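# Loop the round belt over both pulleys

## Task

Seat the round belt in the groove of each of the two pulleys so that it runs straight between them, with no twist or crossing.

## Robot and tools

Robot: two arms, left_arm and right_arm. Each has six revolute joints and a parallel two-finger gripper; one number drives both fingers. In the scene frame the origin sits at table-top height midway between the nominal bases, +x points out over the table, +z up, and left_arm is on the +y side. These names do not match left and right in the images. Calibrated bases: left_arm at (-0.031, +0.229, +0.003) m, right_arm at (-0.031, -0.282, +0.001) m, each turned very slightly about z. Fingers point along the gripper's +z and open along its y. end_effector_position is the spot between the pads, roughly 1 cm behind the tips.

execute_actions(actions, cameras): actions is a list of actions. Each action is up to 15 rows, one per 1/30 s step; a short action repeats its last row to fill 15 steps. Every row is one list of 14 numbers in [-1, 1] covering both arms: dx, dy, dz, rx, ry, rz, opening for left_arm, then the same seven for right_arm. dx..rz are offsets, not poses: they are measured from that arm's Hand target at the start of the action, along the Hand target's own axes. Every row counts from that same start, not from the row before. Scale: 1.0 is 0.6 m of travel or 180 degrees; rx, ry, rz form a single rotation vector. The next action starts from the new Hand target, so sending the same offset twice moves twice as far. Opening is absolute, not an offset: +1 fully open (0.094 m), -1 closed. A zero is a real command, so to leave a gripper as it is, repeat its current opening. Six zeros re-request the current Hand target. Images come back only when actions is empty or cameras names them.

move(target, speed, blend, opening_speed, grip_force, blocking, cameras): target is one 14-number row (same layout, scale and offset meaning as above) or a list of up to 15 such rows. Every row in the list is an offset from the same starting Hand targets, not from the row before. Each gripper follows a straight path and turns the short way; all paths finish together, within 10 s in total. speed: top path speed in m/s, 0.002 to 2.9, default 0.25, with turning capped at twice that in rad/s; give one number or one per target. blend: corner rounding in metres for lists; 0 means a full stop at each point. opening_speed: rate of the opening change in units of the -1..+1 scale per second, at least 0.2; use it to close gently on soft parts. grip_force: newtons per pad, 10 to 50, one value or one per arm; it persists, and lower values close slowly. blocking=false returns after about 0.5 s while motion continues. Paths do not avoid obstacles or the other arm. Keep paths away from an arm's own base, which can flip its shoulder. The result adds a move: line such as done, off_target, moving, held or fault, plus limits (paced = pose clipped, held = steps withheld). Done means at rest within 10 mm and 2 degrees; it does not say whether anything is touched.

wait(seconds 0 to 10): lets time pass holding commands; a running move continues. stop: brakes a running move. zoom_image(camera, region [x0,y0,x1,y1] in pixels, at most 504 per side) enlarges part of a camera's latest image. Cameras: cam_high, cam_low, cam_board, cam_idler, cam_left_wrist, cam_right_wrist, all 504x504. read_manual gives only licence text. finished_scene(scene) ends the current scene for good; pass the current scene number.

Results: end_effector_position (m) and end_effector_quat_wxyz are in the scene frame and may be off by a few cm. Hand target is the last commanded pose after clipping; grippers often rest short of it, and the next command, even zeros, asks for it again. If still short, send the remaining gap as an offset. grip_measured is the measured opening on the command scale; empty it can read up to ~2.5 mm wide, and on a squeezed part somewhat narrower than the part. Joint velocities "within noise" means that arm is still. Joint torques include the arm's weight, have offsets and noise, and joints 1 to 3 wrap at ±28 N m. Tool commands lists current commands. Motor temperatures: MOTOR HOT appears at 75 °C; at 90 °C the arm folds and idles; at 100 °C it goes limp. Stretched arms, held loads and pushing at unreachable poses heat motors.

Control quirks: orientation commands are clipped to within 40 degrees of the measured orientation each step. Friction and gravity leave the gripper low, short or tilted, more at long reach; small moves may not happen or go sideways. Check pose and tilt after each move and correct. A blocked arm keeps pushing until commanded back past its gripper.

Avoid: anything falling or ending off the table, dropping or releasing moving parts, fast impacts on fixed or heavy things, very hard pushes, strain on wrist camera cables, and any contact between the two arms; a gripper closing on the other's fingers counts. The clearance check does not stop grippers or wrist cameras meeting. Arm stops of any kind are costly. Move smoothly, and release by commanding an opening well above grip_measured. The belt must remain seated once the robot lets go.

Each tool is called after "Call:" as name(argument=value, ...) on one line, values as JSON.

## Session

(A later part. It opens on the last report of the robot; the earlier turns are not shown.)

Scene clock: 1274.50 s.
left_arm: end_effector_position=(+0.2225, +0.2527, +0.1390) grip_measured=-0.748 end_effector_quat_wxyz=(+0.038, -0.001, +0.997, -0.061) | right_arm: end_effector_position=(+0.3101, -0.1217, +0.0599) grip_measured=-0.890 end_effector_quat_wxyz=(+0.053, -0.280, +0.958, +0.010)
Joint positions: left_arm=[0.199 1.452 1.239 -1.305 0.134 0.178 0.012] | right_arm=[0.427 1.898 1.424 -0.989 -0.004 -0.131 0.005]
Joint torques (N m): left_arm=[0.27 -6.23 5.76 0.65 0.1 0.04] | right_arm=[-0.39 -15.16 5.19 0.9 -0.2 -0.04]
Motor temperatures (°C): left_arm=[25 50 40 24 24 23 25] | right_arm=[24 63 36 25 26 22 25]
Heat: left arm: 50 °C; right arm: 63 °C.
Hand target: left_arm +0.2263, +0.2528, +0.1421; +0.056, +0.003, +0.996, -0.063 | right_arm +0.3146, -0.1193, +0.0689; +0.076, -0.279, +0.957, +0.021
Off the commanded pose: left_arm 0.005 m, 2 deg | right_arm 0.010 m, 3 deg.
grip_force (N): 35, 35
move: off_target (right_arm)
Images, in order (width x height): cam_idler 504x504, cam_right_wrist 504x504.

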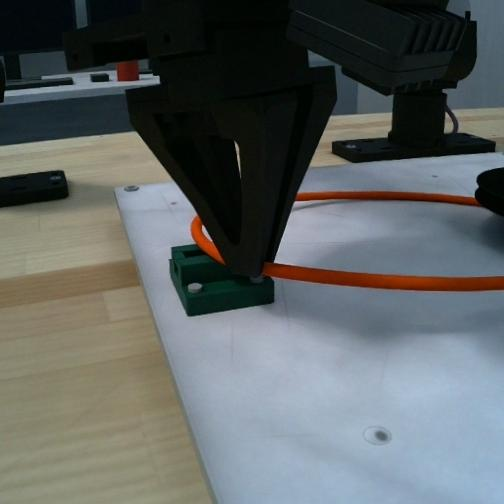

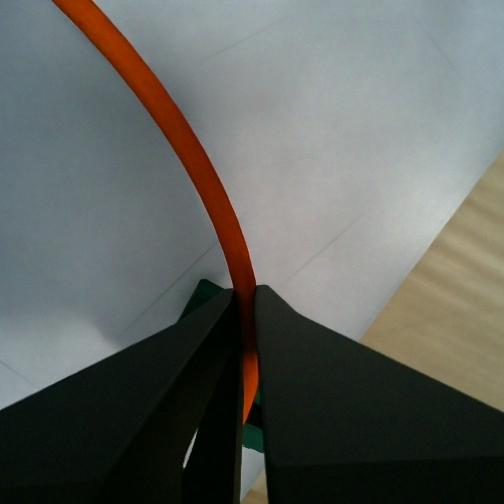

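Call:
move(target=[0,0,0,0,0,0,-0.75, -0.02,0.031,0,0,0,0,-1], speed=0.04, cameras=["cam_low","cam_idler","cam_high"])

Call:
zoom_image(camera="cam_idler", region=[120, 150, 320, 350])

Call:
zoom_image(camera="cam_low", region=[320, 250, 400, 310])

Call:
zoom_image(camera="cam_high", region=[230, 250, 330, 350])

Scene clock: 1287.53 s.
left_arm: end_effector_position=(+0.2225, +0.2527, +0.1390) grip_measured=-0.748 end_effector_quat_wxyz=(+0.038, -0.001, +0.997, -0.061) | right_arm: end_effector_position=(+0.3108, -0.1125, +0.0638) grip_measured=-0.890 end_effector_quat_wxyz=(+0.063, -0.276, +0.959, +0.001)
Joint positions: left_arm=[0.199 1.452 1.239 -1.305 0.134 0.178 0.012] | right_arm=[0.459 1.898 1.438 -0.988 0.021 -0.092 0.005]
Joint torques (N m): left_arm=[0.31 -6.22 5.79 0.65 0.11 0.03] | right_arm=[1.21 -11.62 8.85 0.72 -0.36 0.09]
Motor temperatures (°C): left_arm=[25 49 40 24 24 23 25] | right_arm=[24 65 36 25 26 22 25]
Heat: left arm: 49 °C; right arm: 65 °C.
Hand target: left_arm +0.2263, +0.2528, +0.1421; +0.056, +0.003, +0.996, -0.063 | right_arm +0.3147, -0.0971, +0.0708; +0.076, -0.279, +0.957, +0.021
Off the commanded pose: left_arm 0.005 m, 2 deg | right_arm 0.017 m, 3 deg.
grip_force (N): 35, 35
move: off_target (right_arm)
Images, in order (width x height): cam_high 504x504, cam_low 504x504, cam_idler 504x504.

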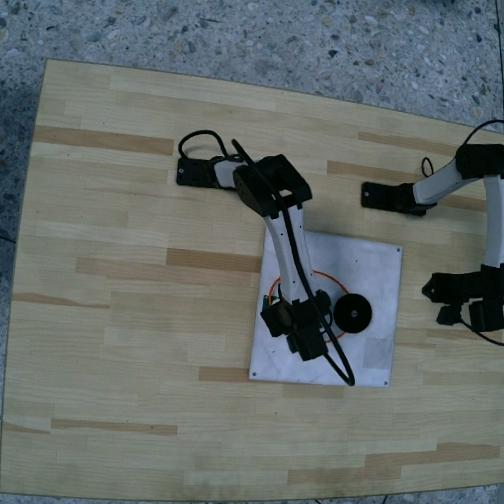

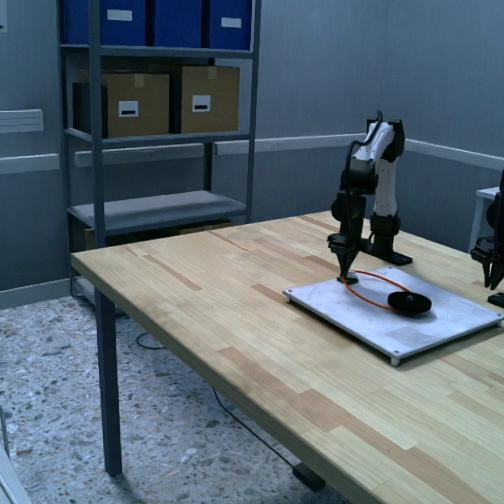

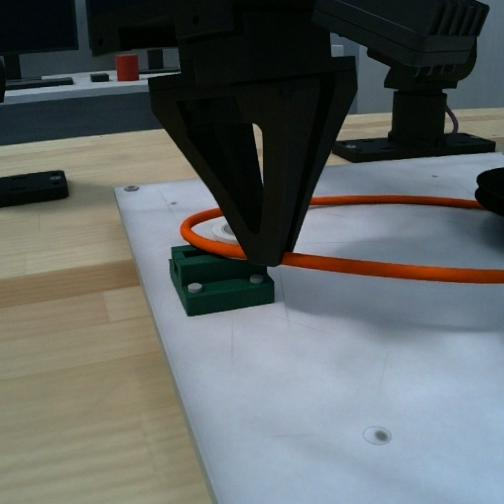

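Scaled by 2.520 from the camera's 504x504 image, which has a finer 720x720 frame.

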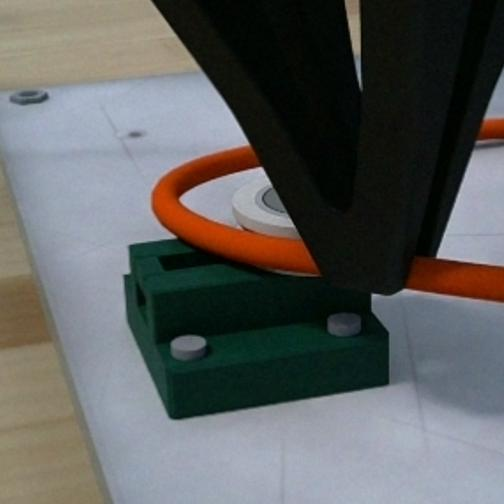

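Scaled by 6.300 from the camera's 504x504 image, which has a finer 720x720 frame.

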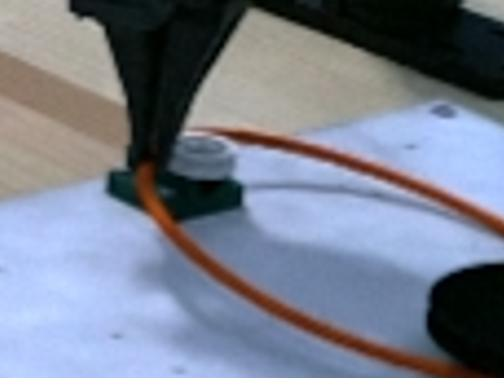

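Scaled by 5.040 from the camera's 504x504 image, which has a finer 720x720 frame.

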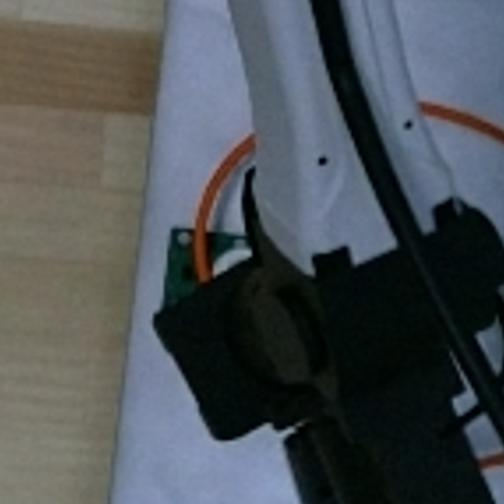

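Call:
move(target=[0,0,0,0,0,0,-0.75, -0.012,0.02,0.014,0,0,0,-1], speed=0.04, cameras=["cam_low","cam_idler","cam_high"])

Call:
zoom_image(camera="cam_idler", region=[120, 150, 320, 350])

Call:
zoom_image(camera="cam_high", region=[230, 250, 330, 350])

Scene clock: 1296.77 s.
left_arm: end_effector_position=(+0.2225, +0.2527, +0.1390) grip_measured=-0.748 end_effector_quat_wxyz=(+0.038, -0.001, +0.997, -0.061) | right_arm: end_effector_position=(+0.3183, -0.0963, +0.0623) grip_measured=-0.890 end_effector_quat_wxyz=(+0.080, -0.276, +0.958, +0.001)
Joint positions: left_arm=[0.199 1.452 1.239 -1.305 0.134 0.178 0.012] | right_arm=[0.493 1.922 1.46 -0.952 0.034 -0.06 0.005]
Joint torques (N m): left_arm=[0.32 -6.28 5.81 0.65 0.12 0.03] | right_arm=[1.57 -11.08 8.47 0.64 -0.39 0.07]
Motor temperatures (°C): left_arm=[25 49 40 25 24 23 25] | right_arm=[24 63 36 26 26 22 25]
Heat: left arm: 49 °C; right arm: 63 °C.
Hand target: left_arm +0.2263, +0.2528, +0.1421; +0.056, +0.003, +0.996, -0.063 | right_arm +0.3153, -0.0826, +0.0636; +0.076, -0.278, +0.957, +0.021
Off the commanded pose: left_arm 0.005 m, 2 deg | right_arm 0.014 m, 2 deg.
grip_force (N): 35, 35
move: off_target (right_arm)
Images, in order (width x height): cam_high 504x504, cam_low 504x504, cam_idler 504x504.

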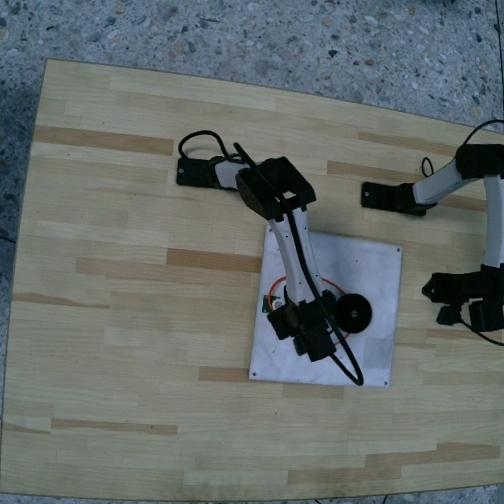

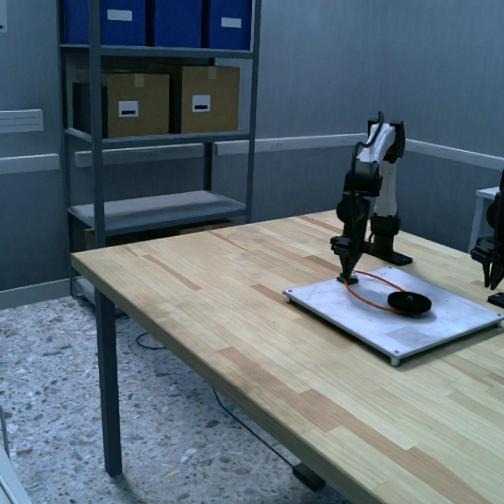

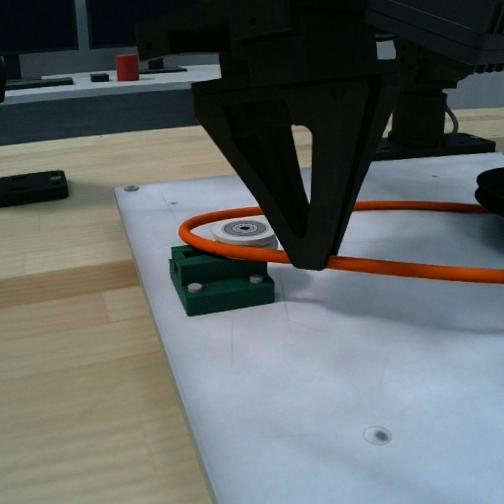

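Scaled by 2.520 from the camera's 504x504 image, which has a finer 720x720 frame.

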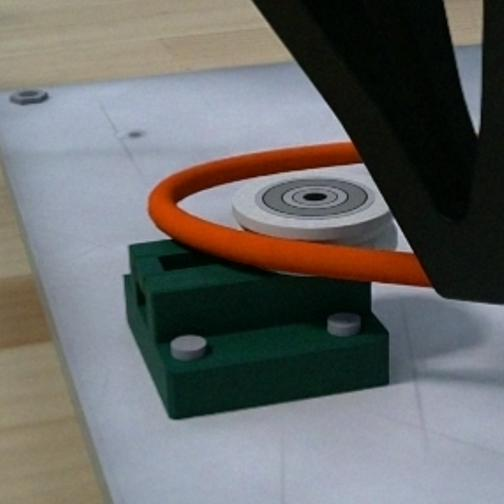

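Scaled by 5.040 from the camera's 504x504 image, which has a finer 720x720 frame.

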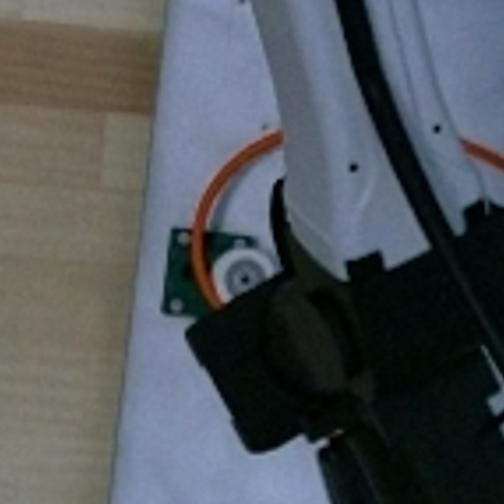

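Call:
move(target=[0,0,0,0,0,0,-0.75, -0.045,0.008,0.0,0,0,0,-1], speed=0.04, cameras=["cam_idler","cam_high"])

Call:
zoom_image(camera="cam_idler", region=[120, 150, 320, 350])

Call:
zoom_image(camera="cam_high", region=[230, 250, 330, 350])

Scene clock: 1308.90 s.
left_arm: end_effector_position=(+0.2225, +0.2527, +0.1390) grip_measured=-0.748 end_effector_quat_wxyz=(+0.038, -0.001, +0.997, -0.061) | right_arm: end_effector_position=(+0.3363, -0.0741, +0.0643) grip_measured=-0.890 end_effector_quat_wxyz=(+0.078, -0.279, +0.957, +0.006)
Joint positions: left_arm=[0.199 1.452 1.239 -1.305 0.134 0.178 0.012] | right_arm=[0.515 2.023 1.611 -1.004 0.025 -0.043 0.005]
Joint torques (N m): left_arm=[0.32 -6.22 5.79 0.65 0.12 0.03] | right_arm=[1.13 -12.25 9.02 0.56 -0.3 0.09]
Motor temperatures (°C): left_arm=[25 49 40 25 24 23 25] | right_arm=[24 61 37 26 26 22 25]
Heat: left arm: 49 °C; right arm: 61 °C.
Hand target: left_arm +0.2263, +0.2528, +0.1421; +0.056, +0.003, +0.996, -0.063 | right_arm +0.3352, -0.0641, +0.0679; +0.076, -0.279, +0.957, +0.021
Off the commanded pose: left_arm 0.005 m, 2 deg | right_arm 0.011 m, 2 deg.
grip_force (N): 35, 35
move: off_target (right_arm)
Images, in order (width x height): cam_high 504x504, cam_idler 504x504.

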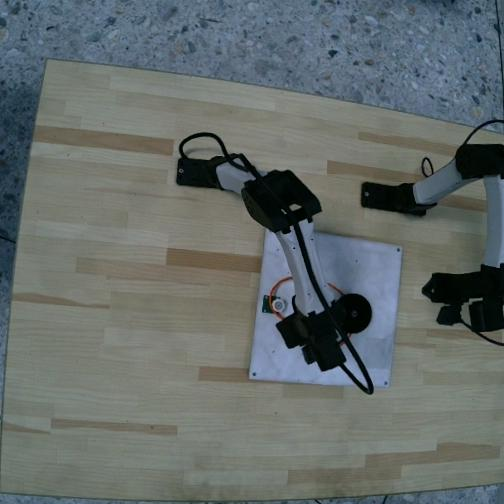

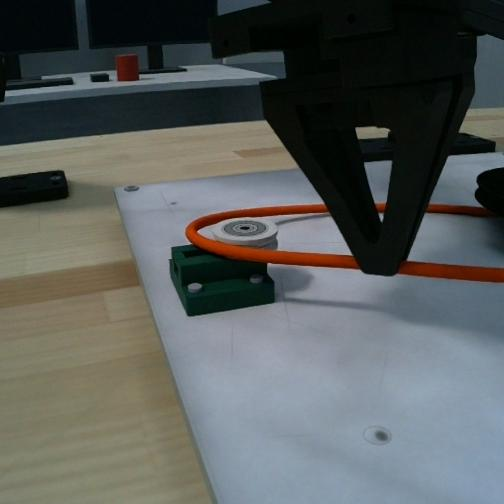

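Scaled by 2.520 from the camera's 504x504 image, which has a finer 720x720 frame.

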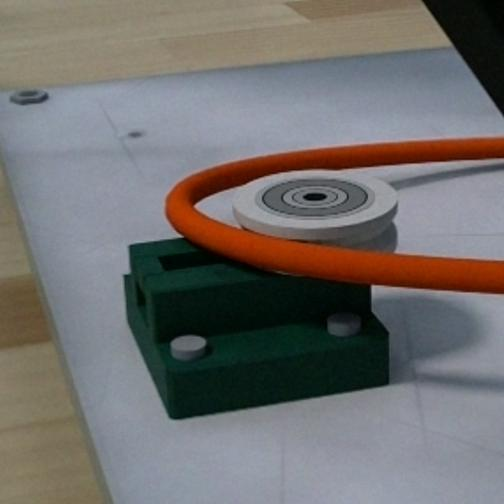

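Scaled by 5.040 from the camera's 504x504 image, which has a finer 720x720 frame.

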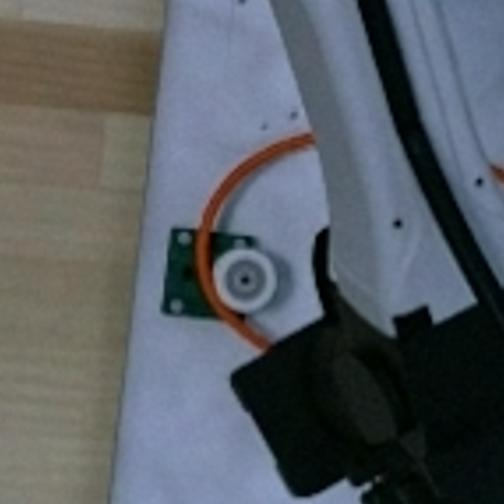

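Call:
move(target=[0,0,0,0,0,0,-0.75, -0.02,0.014,0.003,0,0,0,-1], speed=0.04, cameras=["cam_idler","cam_high","cam_low","cam_board"])

Call:
zoom_image(camera="cam_idler", region=[120, 150, 320, 350])

Call:
zoom_image(camera="cam_high", region=[230, 250, 330, 350])

Call:
zoom_image(camera="cam_low", region=[320, 230, 480, 350])

Scene clock: 1318.83 s.
left_arm: end_effector_position=(+0.2225, +0.2527, +0.1390) grip_measured=-0.748 end_effector_quat_wxyz=(+0.038, -0.001, +0.997, -0.061) | right_arm: end_effector_position=(+0.3418, -0.0596, +0.0644) grip_measured=-0.890 end_effector_quat_wxyz=(+0.078, -0.280, +0.957, +0.008)
Joint positions: left_arm=[0.199 1.452 1.239 -1.305 0.134 0.178 0.012] | right_arm=[0.537 2.07 1.682 -1.028 0.025 -0.022 0.005]
Joint torques (N m): left_arm=[0.32 -6.27 5.82 0.63 0.11 0.05] | right_arm=[0.95 -12.85 9.07 0.57 -0.28 0.06]
Motor temperatures (°C): left_arm=[25 49 40 25 24 23 25] | right_arm=[24 60 38 26 26 22 25]
Heat: left arm: 49 °C; right arm: 60 °C.
Hand target: left_arm +0.2263, +0.2528, +0.1421; +0.056, +0.003, +0.996, -0.063 | right_arm +0.3411, -0.0507, +0.0680; +0.076, -0.279, +0.957, +0.021
Off the commanded pose: left_arm 0.005 m, 2 deg | right_arm 0.010 m, 1 deg.
grip_force (N): 35, 35
move: done
Images, in order (width x height): cam_high 504x504, cam_low 504x504, cam_board 504x504, cam_idler 504x504.

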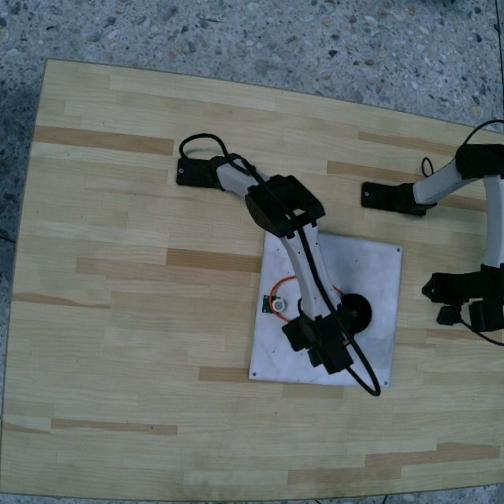

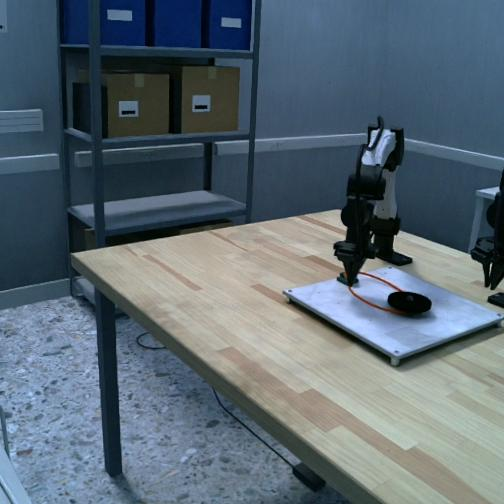

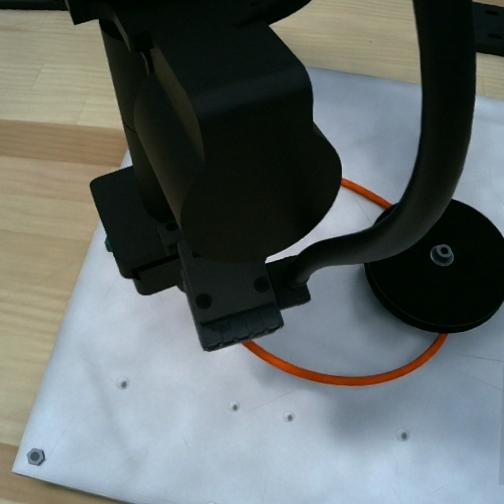

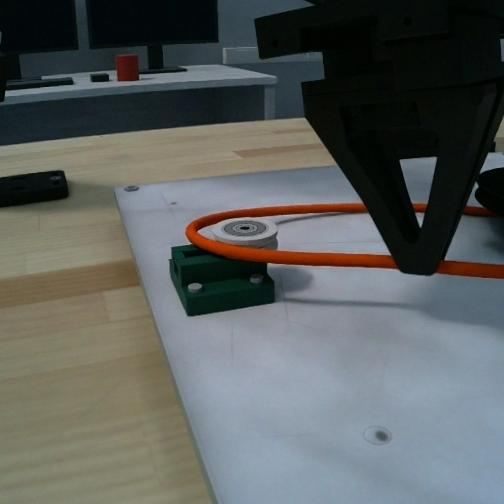

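Scaled by 2.520 from the camera's 504x504 image, which has a finer 720x720 frame.

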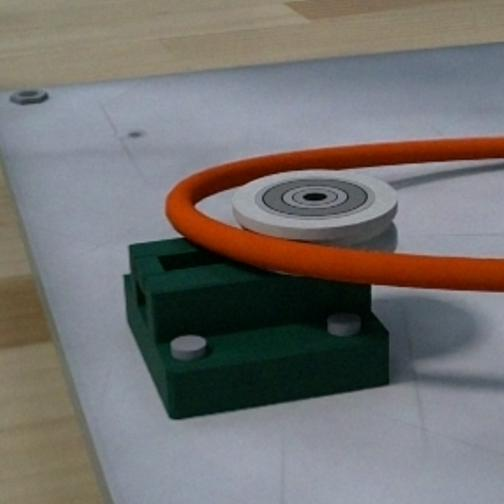

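Scaled by 5.040 from the camera's 504x504 image, which has a finer 720x720 frame.

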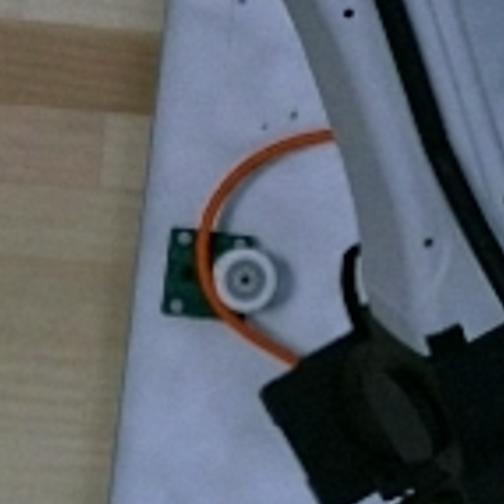

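Scaled by 3.150 from the camera's 504x504 image, which has a finer 720x720 frame.

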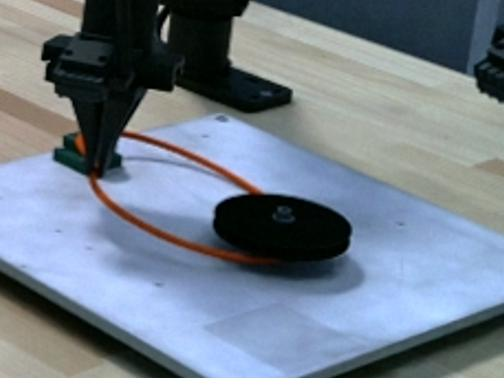

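Call:
move(target=[0,0,0,0,0,0,-0.75, 0,0,0.0,0,0,0,-0.5], opening_speed=0.3, cameras=["cam_idler","cam_right_wrist"])

Call:
zoom_image(camera="cam_idler", region=[120, 150, 320, 350])

Scene clock: 1330.03 s.
left_arm: end_effector_position=(+0.2225, +0.2527, +0.1390) grip_measured=-0.748 end_effector_quat_wxyz=(+0.038, -0.001, +0.997, -0.061) | right_arm: end_effector_position=(+0.3384, -0.0576, +0.0641) grip_measured=-0.502 end_effector_quat_wxyz=(+0.073, -0.279, +0.957, +0.014)
Joint positions: left_arm=[0.199 1.452 1.239 -1.305 0.134 0.178 0.012] | right_arm=[0.54 2.07 1.682 -1.035 0.012 -0.016 0.023]
Joint torques (N m): left_arm=[0.32 -6.24 5.81 0.64 0.13 0.04] | right_arm=[0.59 -12.56 9.13 0.64 -0.11 -0.01]
Motor temperatures (°C): left_arm=[25 49 40 25 24 23 25] | right_arm=[24 63 39 26 26 22 25]
Heat: left arm: 49 °C; right arm: 63 °C.
Hand target: left_arm +0.2263, +0.2528, +0.1421; +0.056, +0.003, +0.996, -0.063 | right_arm +0.3411, -0.0506, +0.0680; +0.076, -0.278, +0.957, +0.021
Off the commanded pose: left_arm 0.005 m, 2 deg | right_arm 0.008 m, 1 deg.
grip_force (N): 35, 35
move: done
Images, in order (width x height): cam_idler 504x504, cam_right_wrist 504x504.

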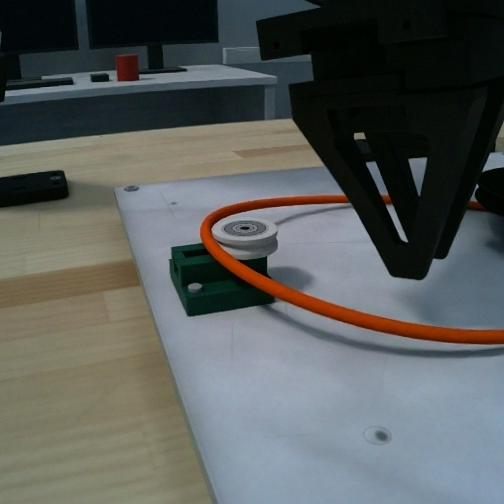

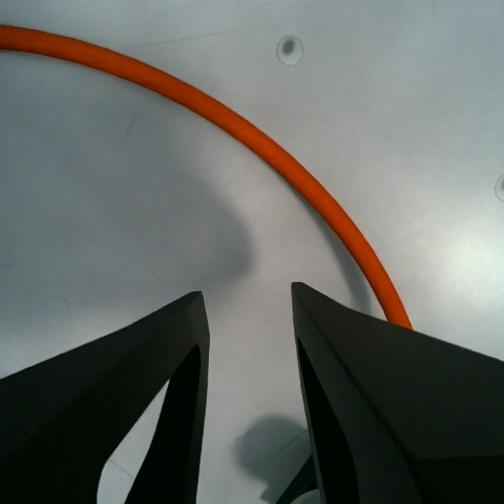

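Scaled by 2.520 from the camera's 504x504 image, which has a finer 720x720 frame.

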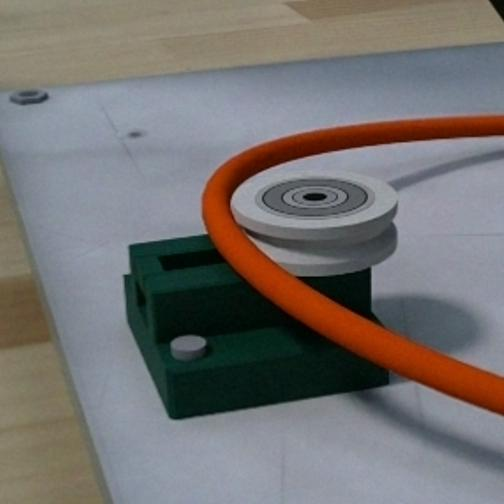

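Call:
move(target=[0,0,0,0,0,0,-0.75, 0,0,0.0,0,0.05,0,-0.95])

Call:
move(target=[0,0,0,0,0,0,-0.75, 0,0,0.0,0,0,0.178,-1], cameras=["cam_idler","cam_right_wrist","cam_board"])

Scene clock: 1346.23 s.
left_arm: end_effector_position=(+0.2225, +0.2527, +0.1390) grip_measured=-0.748 end_effector_quat_wxyz=(+0.038, -0.001, +0.997, -0.061) | right_arm: end_effector_position=(+0.3395, -0.0569, +0.0646) grip_measured=-0.948 end_effector_quat_wxyz=(-0.002, -0.279, +0.960, -0.007)
Joint positions: left_arm=[0.199 1.452 1.239 -1.305 0.134 0.178 0.012] | right_arm=[0.54 2.239 1.961 -1.301 0.012 -0.015 0.002]
Joint torques (N m): left_arm=[0.29 -6.27 5.78 0.65 0.11 0.05] | right_arm=[0.72 -14.13 9.03 0.33 -0.09 0.05]
Motor temperatures (°C): left_arm=[25 48 40 25 24 23 25] | right_arm=[24 65 41 25 26 22 24]
Heat: left arm: 48 °C; right arm: 65 °C.
Hand target: left_arm +0.2263, +0.2528, +0.1421; +0.056, +0.003, +0.996, -0.063 | right_arm +0.3410, -0.0506, +0.0680; +0.001, -0.279, +0.960, -0.001
Off the commanded pose: left_arm 0.005 m, 2 deg | right_arm 0.007 m, 1 deg.
grip_force (N): 35, 35
move: done

Scene clock: 1348.17 s.
left_arm: end_effector_position=(+0.2225, +0.2527, +0.1390) grip_measured=-0.748 end_effector_quat_wxyz=(+0.038, -0.001, +0.997, -0.061) | right_arm: end_effector_position=(+0.3392, -0.0568, +0.0646) grip_measured=-0.987 end_effector_quat_wxyz=(-0.001, -0.004, +1.000, -0.007)
Joint positions: left_arm=[0.199 1.452 1.239 -1.305 0.134 0.178 0.012] | right_arm=[0.54 2.239 1.961 -1.302 0.011 0.543 0.001]
Joint torques (N m): left_arm=[0.28 -6.28 5.78 0.65 0.12 0.03] | right_arm=[0.85 -14.06 8.81 0.31 -0.1 0.02]
Motor temperatures (°C): left_arm=[25 48 40 25 24 23 25] | right_arm=[24 65 40 25 26 22 24]
Heat: left arm: 48 °C; right arm: 65 °C.
Hand target: left_arm +0.2263, +0.2528, +0.1421; +0.056, +0.003, +0.996, -0.063 | right_arm +0.3410, -0.0506, +0.0680; +0.001, -0.003, +1.000, -0.001
Off the commanded pose: left_arm 0.005 m, 2 deg | right_arm 0.007 m, 1 deg.
grip_force (N): 35, 35
move: done
Images, in order (width x height): cam_board 504x504, cam_idler 504x504, cam_right_wrist 504x504.

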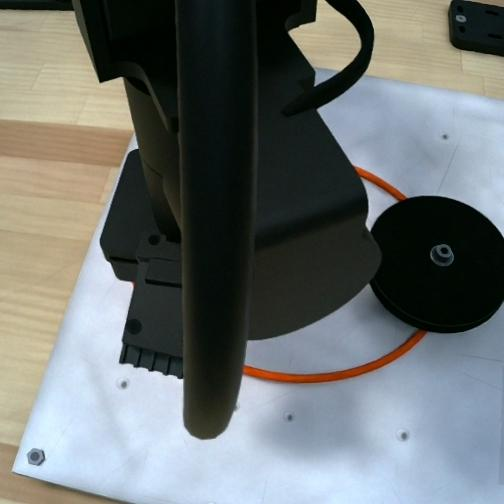

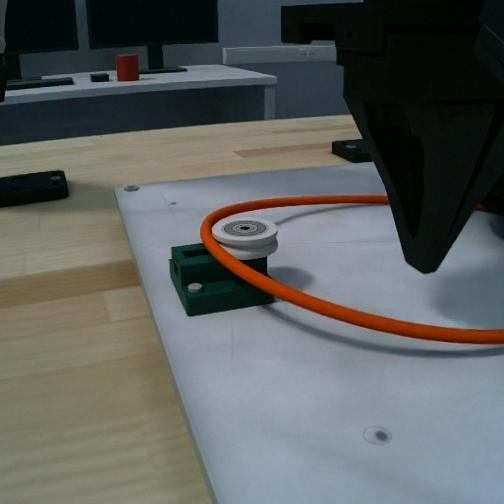

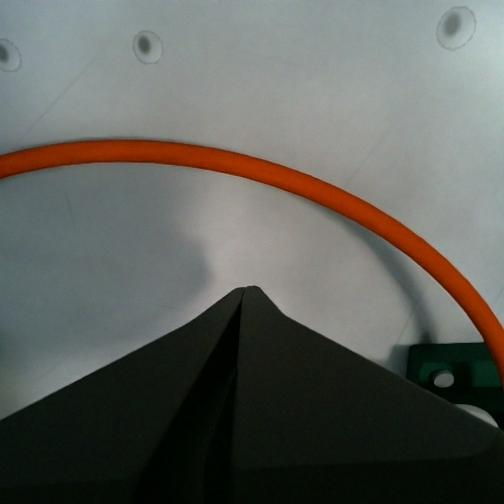

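Call:
move(target=[[0,0,0,0,0,0,-0.75, 0.1,0,0.0,0,0,0,-1],[0,0,0,0,0,0,-0.75, 0.1,-0.085,0.0,0,0,0,-1]], speed=0.06, cameras=["cam_idler","cam_right_wrist","cam_board"])

Scene clock: 1356.43 s.
left_arm: end_effector_position=(+0.2225, +0.2527, +0.1390) grip_measured=-0.748 end_effector_quat_wxyz=(+0.038, -0.001, +0.997, -0.061) | right_arm: end_effector_position=(+0.2790, -0.0975, +0.0578) grip_measured=-0.987 end_effector_quat_wxyz=(-0.014, -0.005, +1.000, -0.006)
Joint positions: left_arm=[0.199 1.452 1.239 -1.305 0.134 0.178 0.012] | right_arm=[0.525 1.966 1.515 -1.15 -0.003 0.525 0.001]
Joint torques (N m): left_arm=[0.28 -6.24 5.75 0.65 0.11 0.03] | right_arm=[-0.83 -16.13 4.88 0.42 0.06 -0.11]
Motor temperatures (°C): left_arm=[25 48 40 25 24 23 25] | right_arm=[24 67 40 25 26 22 24]
Heat: left arm: 48 °C; right arm: 67 °C.
Hand target: left_arm +0.2263, +0.2528, +0.1421; +0.056, +0.003, +0.996, -0.063 | right_arm +0.2814, -0.1020, +0.0680; +0.001, -0.003, +1.000, -0.001
Off the commanded pose: left_arm 0.005 m, 2 deg | right_arm 0.011 m, 2 deg.
grip_force (N): 35, 35
move: off_target (right_arm)
Images, in order (width x height): cam_board 504x504, cam_idler 504x504, cam_right_wrist 504x504.

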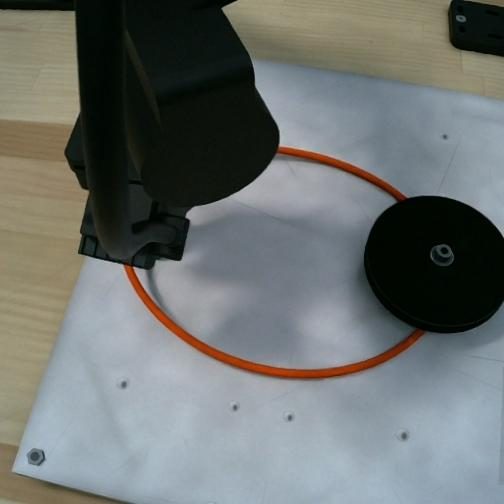

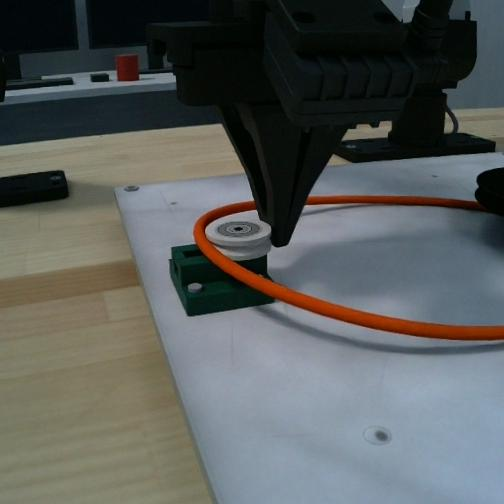

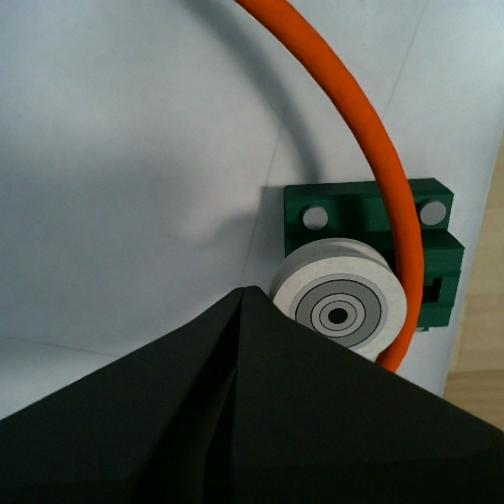

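Call:
move(target=[[0,0,0,0,0,0,-0.75, 0.0,-0.02,0.0,0,0,0,-1]], speed=0.04, cameras=["cam_idler","cam_right_wrist","cam_board"])

Call:
zoom_image(camera="cam_idler", region=[120, 150, 320, 350])

Scene clock: 1363.57 s.
left_arm: end_effector_position=(+0.2225, +0.2527, +0.1390) grip_measured=-0.748 end_effector_quat_wxyz=(+0.038, -0.001, +0.997, -0.061) | right_arm: end_effector_position=(+0.2799, -0.1042, +0.0582) grip_measured=-0.987 end_effector_quat_wxyz=(-0.012, -0.007, +1.000, +0.004)
Joint positions: left_arm=[0.199 1.452 1.239 -1.305 0.134 0.178 0.012] | right_arm=[0.5 1.944 1.486 -1.13 -0.018 0.496 0.001]
Joint torques (N m): left_arm=[0.28 -6.22 5.83 0.64 0.11 0.05] | right_arm=[-1.03 -15.69 4.75 0.36 0.2 -0.16]
Motor temperatures (°C): left_arm=[25 48 40 25 24 23 25] | right_arm=[24 66 39 25 26 22 24]
Heat: left arm: 48 °C; right arm: 66 °C.
Hand target: left_arm +0.2263, +0.2528, +0.1421; +0.056, +0.003, +0.996, -0.063 | right_arm +0.2815, -0.1141, +0.0679; +0.001, -0.003, +1.000, -0.001
Off the commanded pose: left_arm 0.005 m, 2 deg | right_arm 0.014 m, 2 deg.
grip_force (N): 35, 35
move: off_target (right_arm)
Images, in order (width x height): cam_board 504x504, cam_idler 504x504, cam_right_wrist 504x504.

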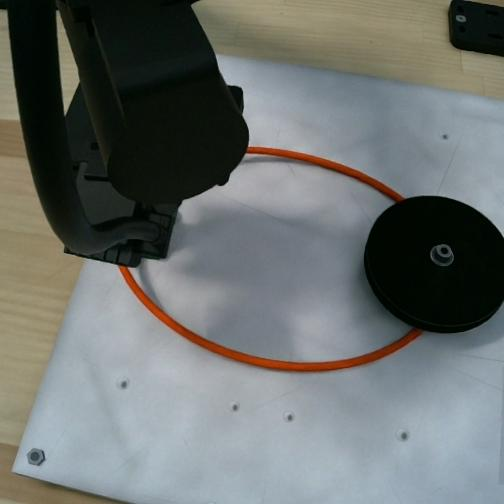

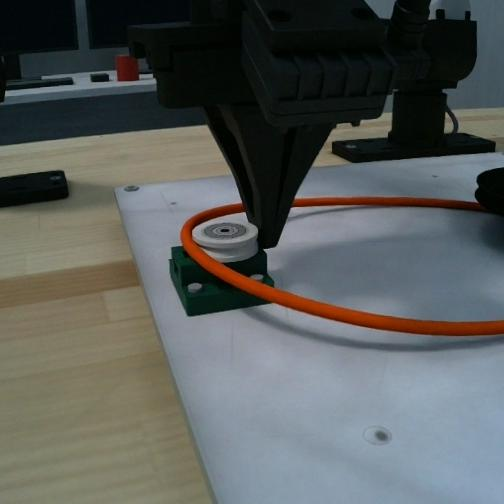

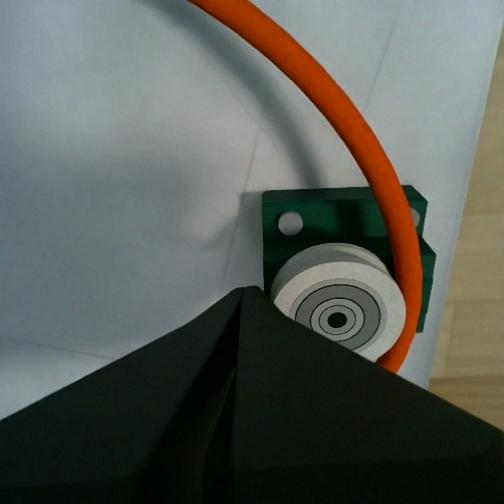

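Scaled by 2.520 from the camera's 504x504 image, which has a finer 720x720 frame.

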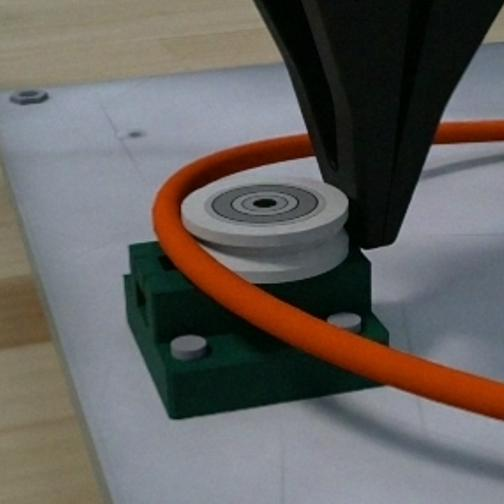

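Call:
move(target=[[0,0,0,0,0,0,-0.75, 0.0,-0.03,0.0,0,0,0,-1]], speed=0.04, cameras=["cam_idler","cam_right_wrist","cam_board"])

Call:
zoom_image(camera="cam_idler", region=[120, 150, 320, 350])

Scene clock: 1372.40 s.
left_arm: end_effector_position=(+0.2225, +0.2527, +0.1390) grip_measured=-0.748 end_effector_quat_wxyz=(+0.038, -0.001, +0.997, -0.061) | right_arm: end_effector_position=(+0.2822, -0.1198, +0.0601) grip_measured=-0.988 end_effector_quat_wxyz=(-0.010, -0.005, +1.000, +0.014)
Joint positions: left_arm=[0.199 1.452 1.239 -1.305 0.134 0.178 0.012] | right_arm=[0.45 1.91 1.448 -1.113 -0.035 0.451 0.001]
Joint torques (N m): left_arm=[0.32 -6.31 5.83 0.66 0.13 0.04] | right_arm=[-0.75 -15.04 4.83 0.29 0.37 -0.12]
Motor temperatures (°C): left_arm=[25 48 40 25 24 23 25] | right_arm=[24 65 38 25 26 22 25]
Heat: left arm: 48 °C; right arm: 65 °C.
Hand target: left_arm +0.2263, +0.2528, +0.1421; +0.056, +0.003, +0.996, -0.063 | right_arm +0.2815, -0.1320, +0.0679; +0.001, -0.003, +1.000, -0.001
Off the commanded pose: left_arm 0.005 m, 2 deg | right_arm 0.015 m, 2 deg.
grip_force (N): 35, 35
move: off_target (right_arm)
Images, in order (width x height): cam_board 504x504, cam_idler 504x504, cam_right_wrist 504x504.

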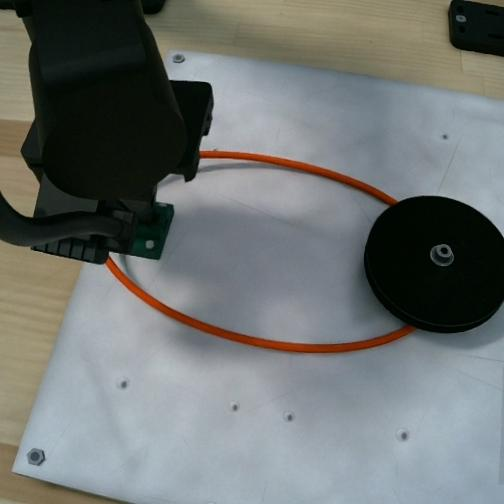

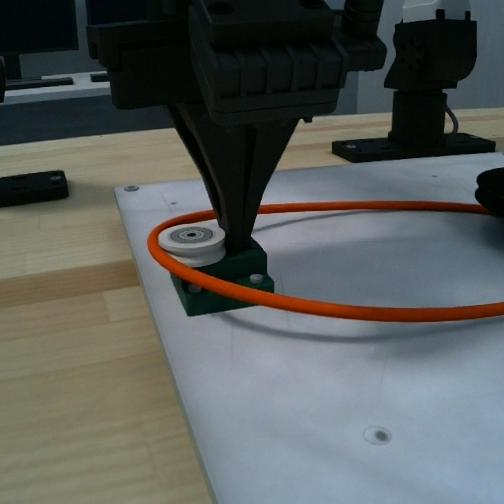

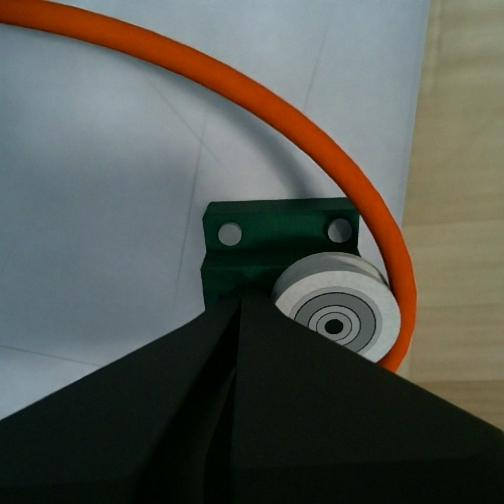

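Scaled by 2.520 from the camera's 504x504 image, which has a finer 720x720 frame.

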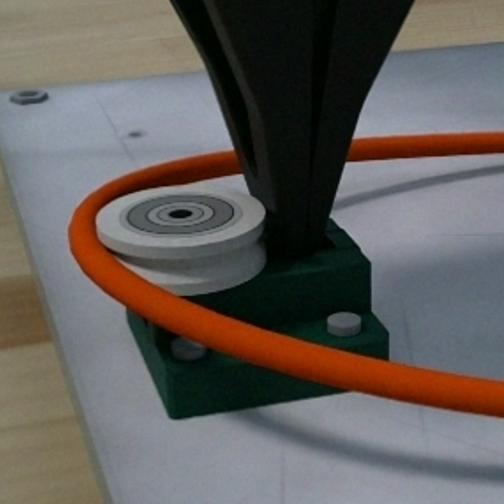

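Call:
move(target=[[0,0,0,0,0,0,-0.75, 0.0,-0.025,-0.002,0,0,0,-1]], speed=0.04, cameras=["cam_idler","cam_board"])

Call:
zoom_image(camera="cam_idler", region=[90, 150, 290, 350])

Scene clock: 1378.73 s.
left_arm: end_effector_position=(+0.2225, +0.2527, +0.1390) grip_measured=-0.748 end_effector_quat_wxyz=(+0.038, -0.001, +0.997, -0.061) | right_arm: end_effector_position=(+0.2827, -0.1221, +0.0613) grip_measured=-0.988 end_effector_quat_wxyz=(-0.007, -0.014, +0.999, +0.032)
Joint positions: left_arm=[0.199 1.452 1.239 -1.305 0.134 0.178 0.012] | right_arm=[0.429 1.89 1.424 -1.091 -0.065 0.413 0.001]
Joint torques (N m): left_arm=[0.31 -6.24 5.79 0.65 0.12 0.05] | right_arm=[-2.37 -14.95 4.6 0.18 0.66 -0.12]
Motor temperatures (°C): left_arm=[25 48 40 25 24 23 25] | right_arm=[24 65 38 25 26 22 25]
Heat: left arm: 48 °C; right arm: 65 °C.
Hand target: left_arm +0.2263, +0.2528, +0.1421; +0.056, +0.003, +0.996, -0.063 | right_arm +0.2817, -0.1470, +0.0692; +0.001, -0.003, +1.000, -0.001
Off the commanded pose: left_arm 0.005 m, 2 deg | right_arm 0.026 m, 4 deg.
grip_force (N): 35, 35
move: off_target (right_arm)
Images, in order (width x height): cam_board 504x504, cam_idler 504x504.

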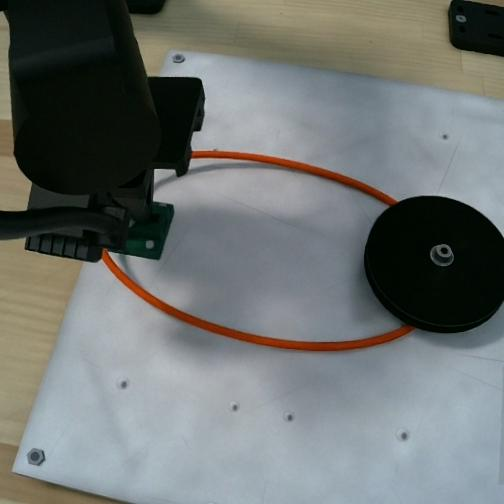

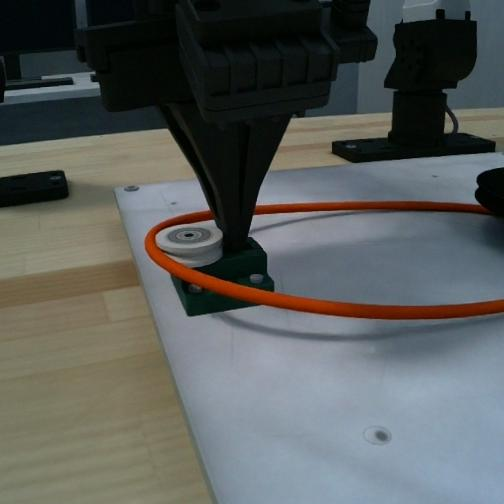

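Scaled by 2.520 from the camera's 504x504 image, which has a finer 720x720 frame.

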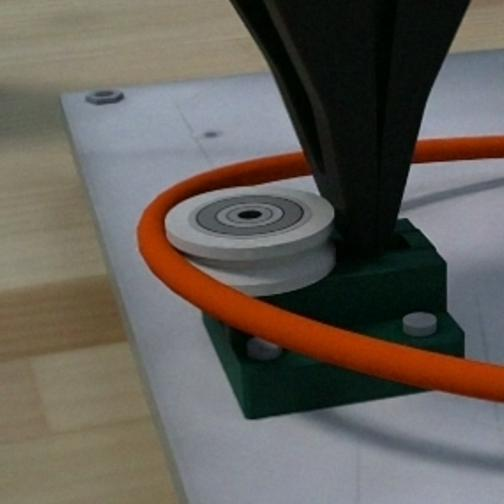

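Call:
move(target=[[0,0,0,0,0,0,-0.75, 0,0.075,0,0,0,0,-1],[0,0,0,0,0,0,-0.75, 0,0.075,-0.1,0,0,0,-1],[0,0,0,0,0,0,-0.75, 0.2,-0.05,-0.15,0,0,0,-1]], speed=[0.06,0.12,0.25], cameras=["cam_idler","cam_board","cam_low"])

Call:
zoom_image(camera="cam_idler", region=[90, 150, 290, 350])

Call:
zoom_image(camera="cam_low", region=[320, 230, 480, 350])

Call:
zoom_image(camera="cam_board", region=[304, 150, 504, 350])

Call:
zoom_image(camera="cam_board", region=[50, 150, 250, 350])

Scene clock: 1393.60 s.
left_arm: end_effector_position=(+0.2225, +0.2527, +0.1390) grip_measured=-0.748 end_effector_quat_wxyz=(+0.038, -0.001, +0.997, -0.061) | right_arm: end_effector_position=(+0.1646, -0.1722, +0.1608) grip_measured=-0.988 end_effector_quat_wxyz=(+0.006, -0.003, +1.000, +0.007)
Joint positions: left_arm=[0.199 1.452 1.239 -1.305 0.134 0.178 0.012] | right_arm=[0.496 1.382 1.28 -1.452 -0.007 0.5 0.001]
Joint torques (N m): left_arm=[0.27 -6.28 5.79 0.65 0.12 0.05] | right_arm=[-0.28 -6.37 4.83 0.34 0.09 -0.12]
Motor temperatures (°C): left_arm=[25 48 40 25 24 23 25] | right_arm=[24 68 37 25 26 22 25]
Heat: left arm: 48 °C; right arm: 68 °C.
Hand target: left_arm +0.2263, +0.2528, +0.1421; +0.056, +0.003, +0.996, -0.063 | right_arm +0.1616, -0.1777, +0.1589; +0.001, -0.004, +1.000, -0.001
Off the commanded pose: left_arm 0.005 m, 2 deg | right_arm 0.006 m, 1 deg.
grip_force (N): 35, 35
move: done
Images, in order (width x height): cam_low 504x504, cam_board 504x504, cam_idler 504x504.

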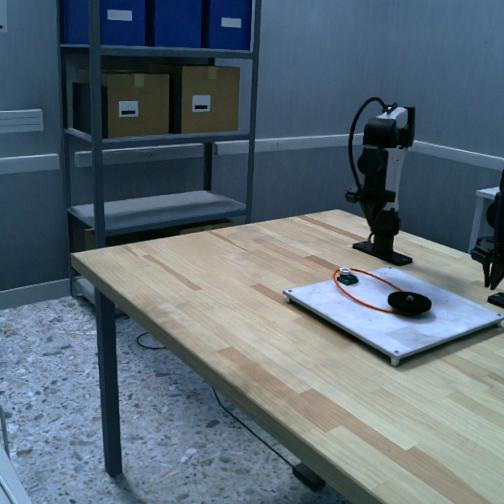

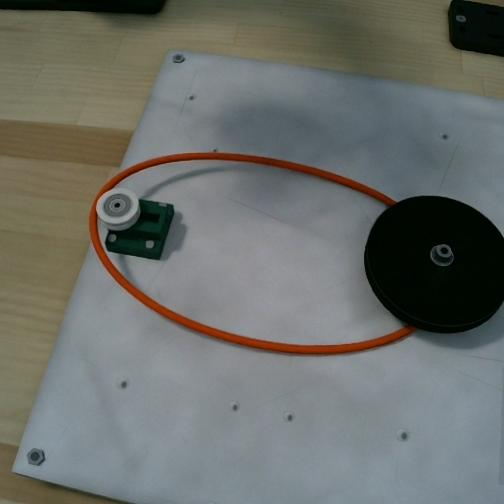

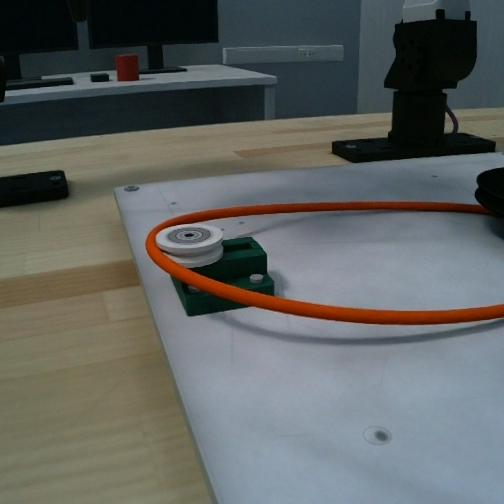

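Scaled by 2.520 from the camera's 504x504 image, which has a finer 720x720 frame.

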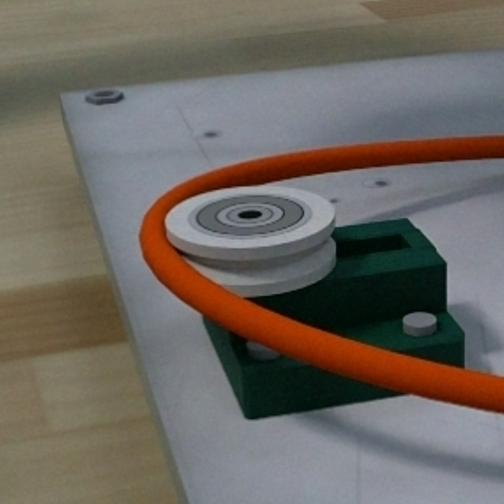

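Scaled by 3.150 from the camera's 504x504 image, which has a finer 720x720 frame.

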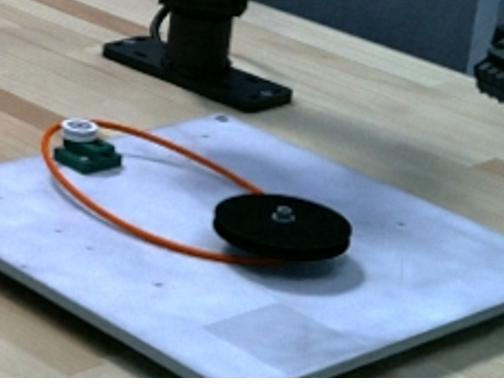

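Scaled by 2.520 from the camera's 504x504 image, which has a finer 720x720 frame.

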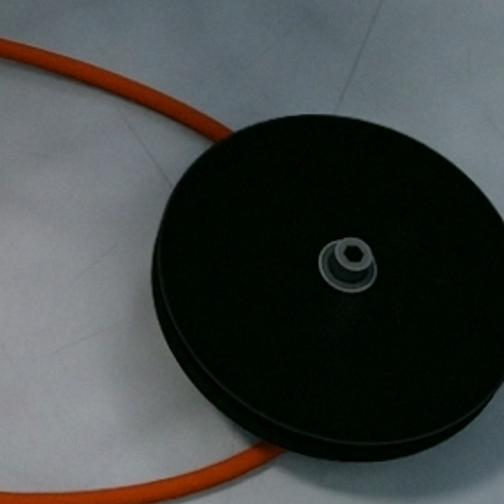

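Scaled by 2.520 from the camera's 504x504 image, which has a finer 720x720 frame.

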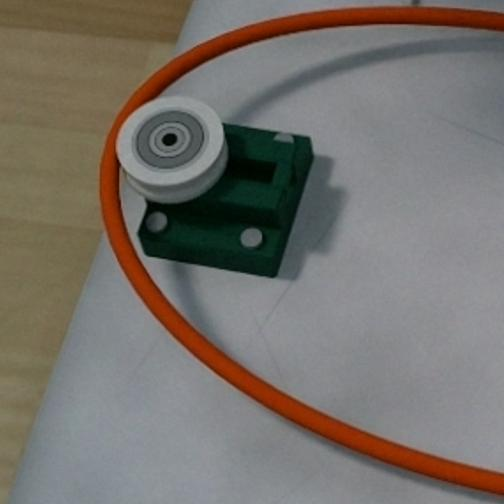

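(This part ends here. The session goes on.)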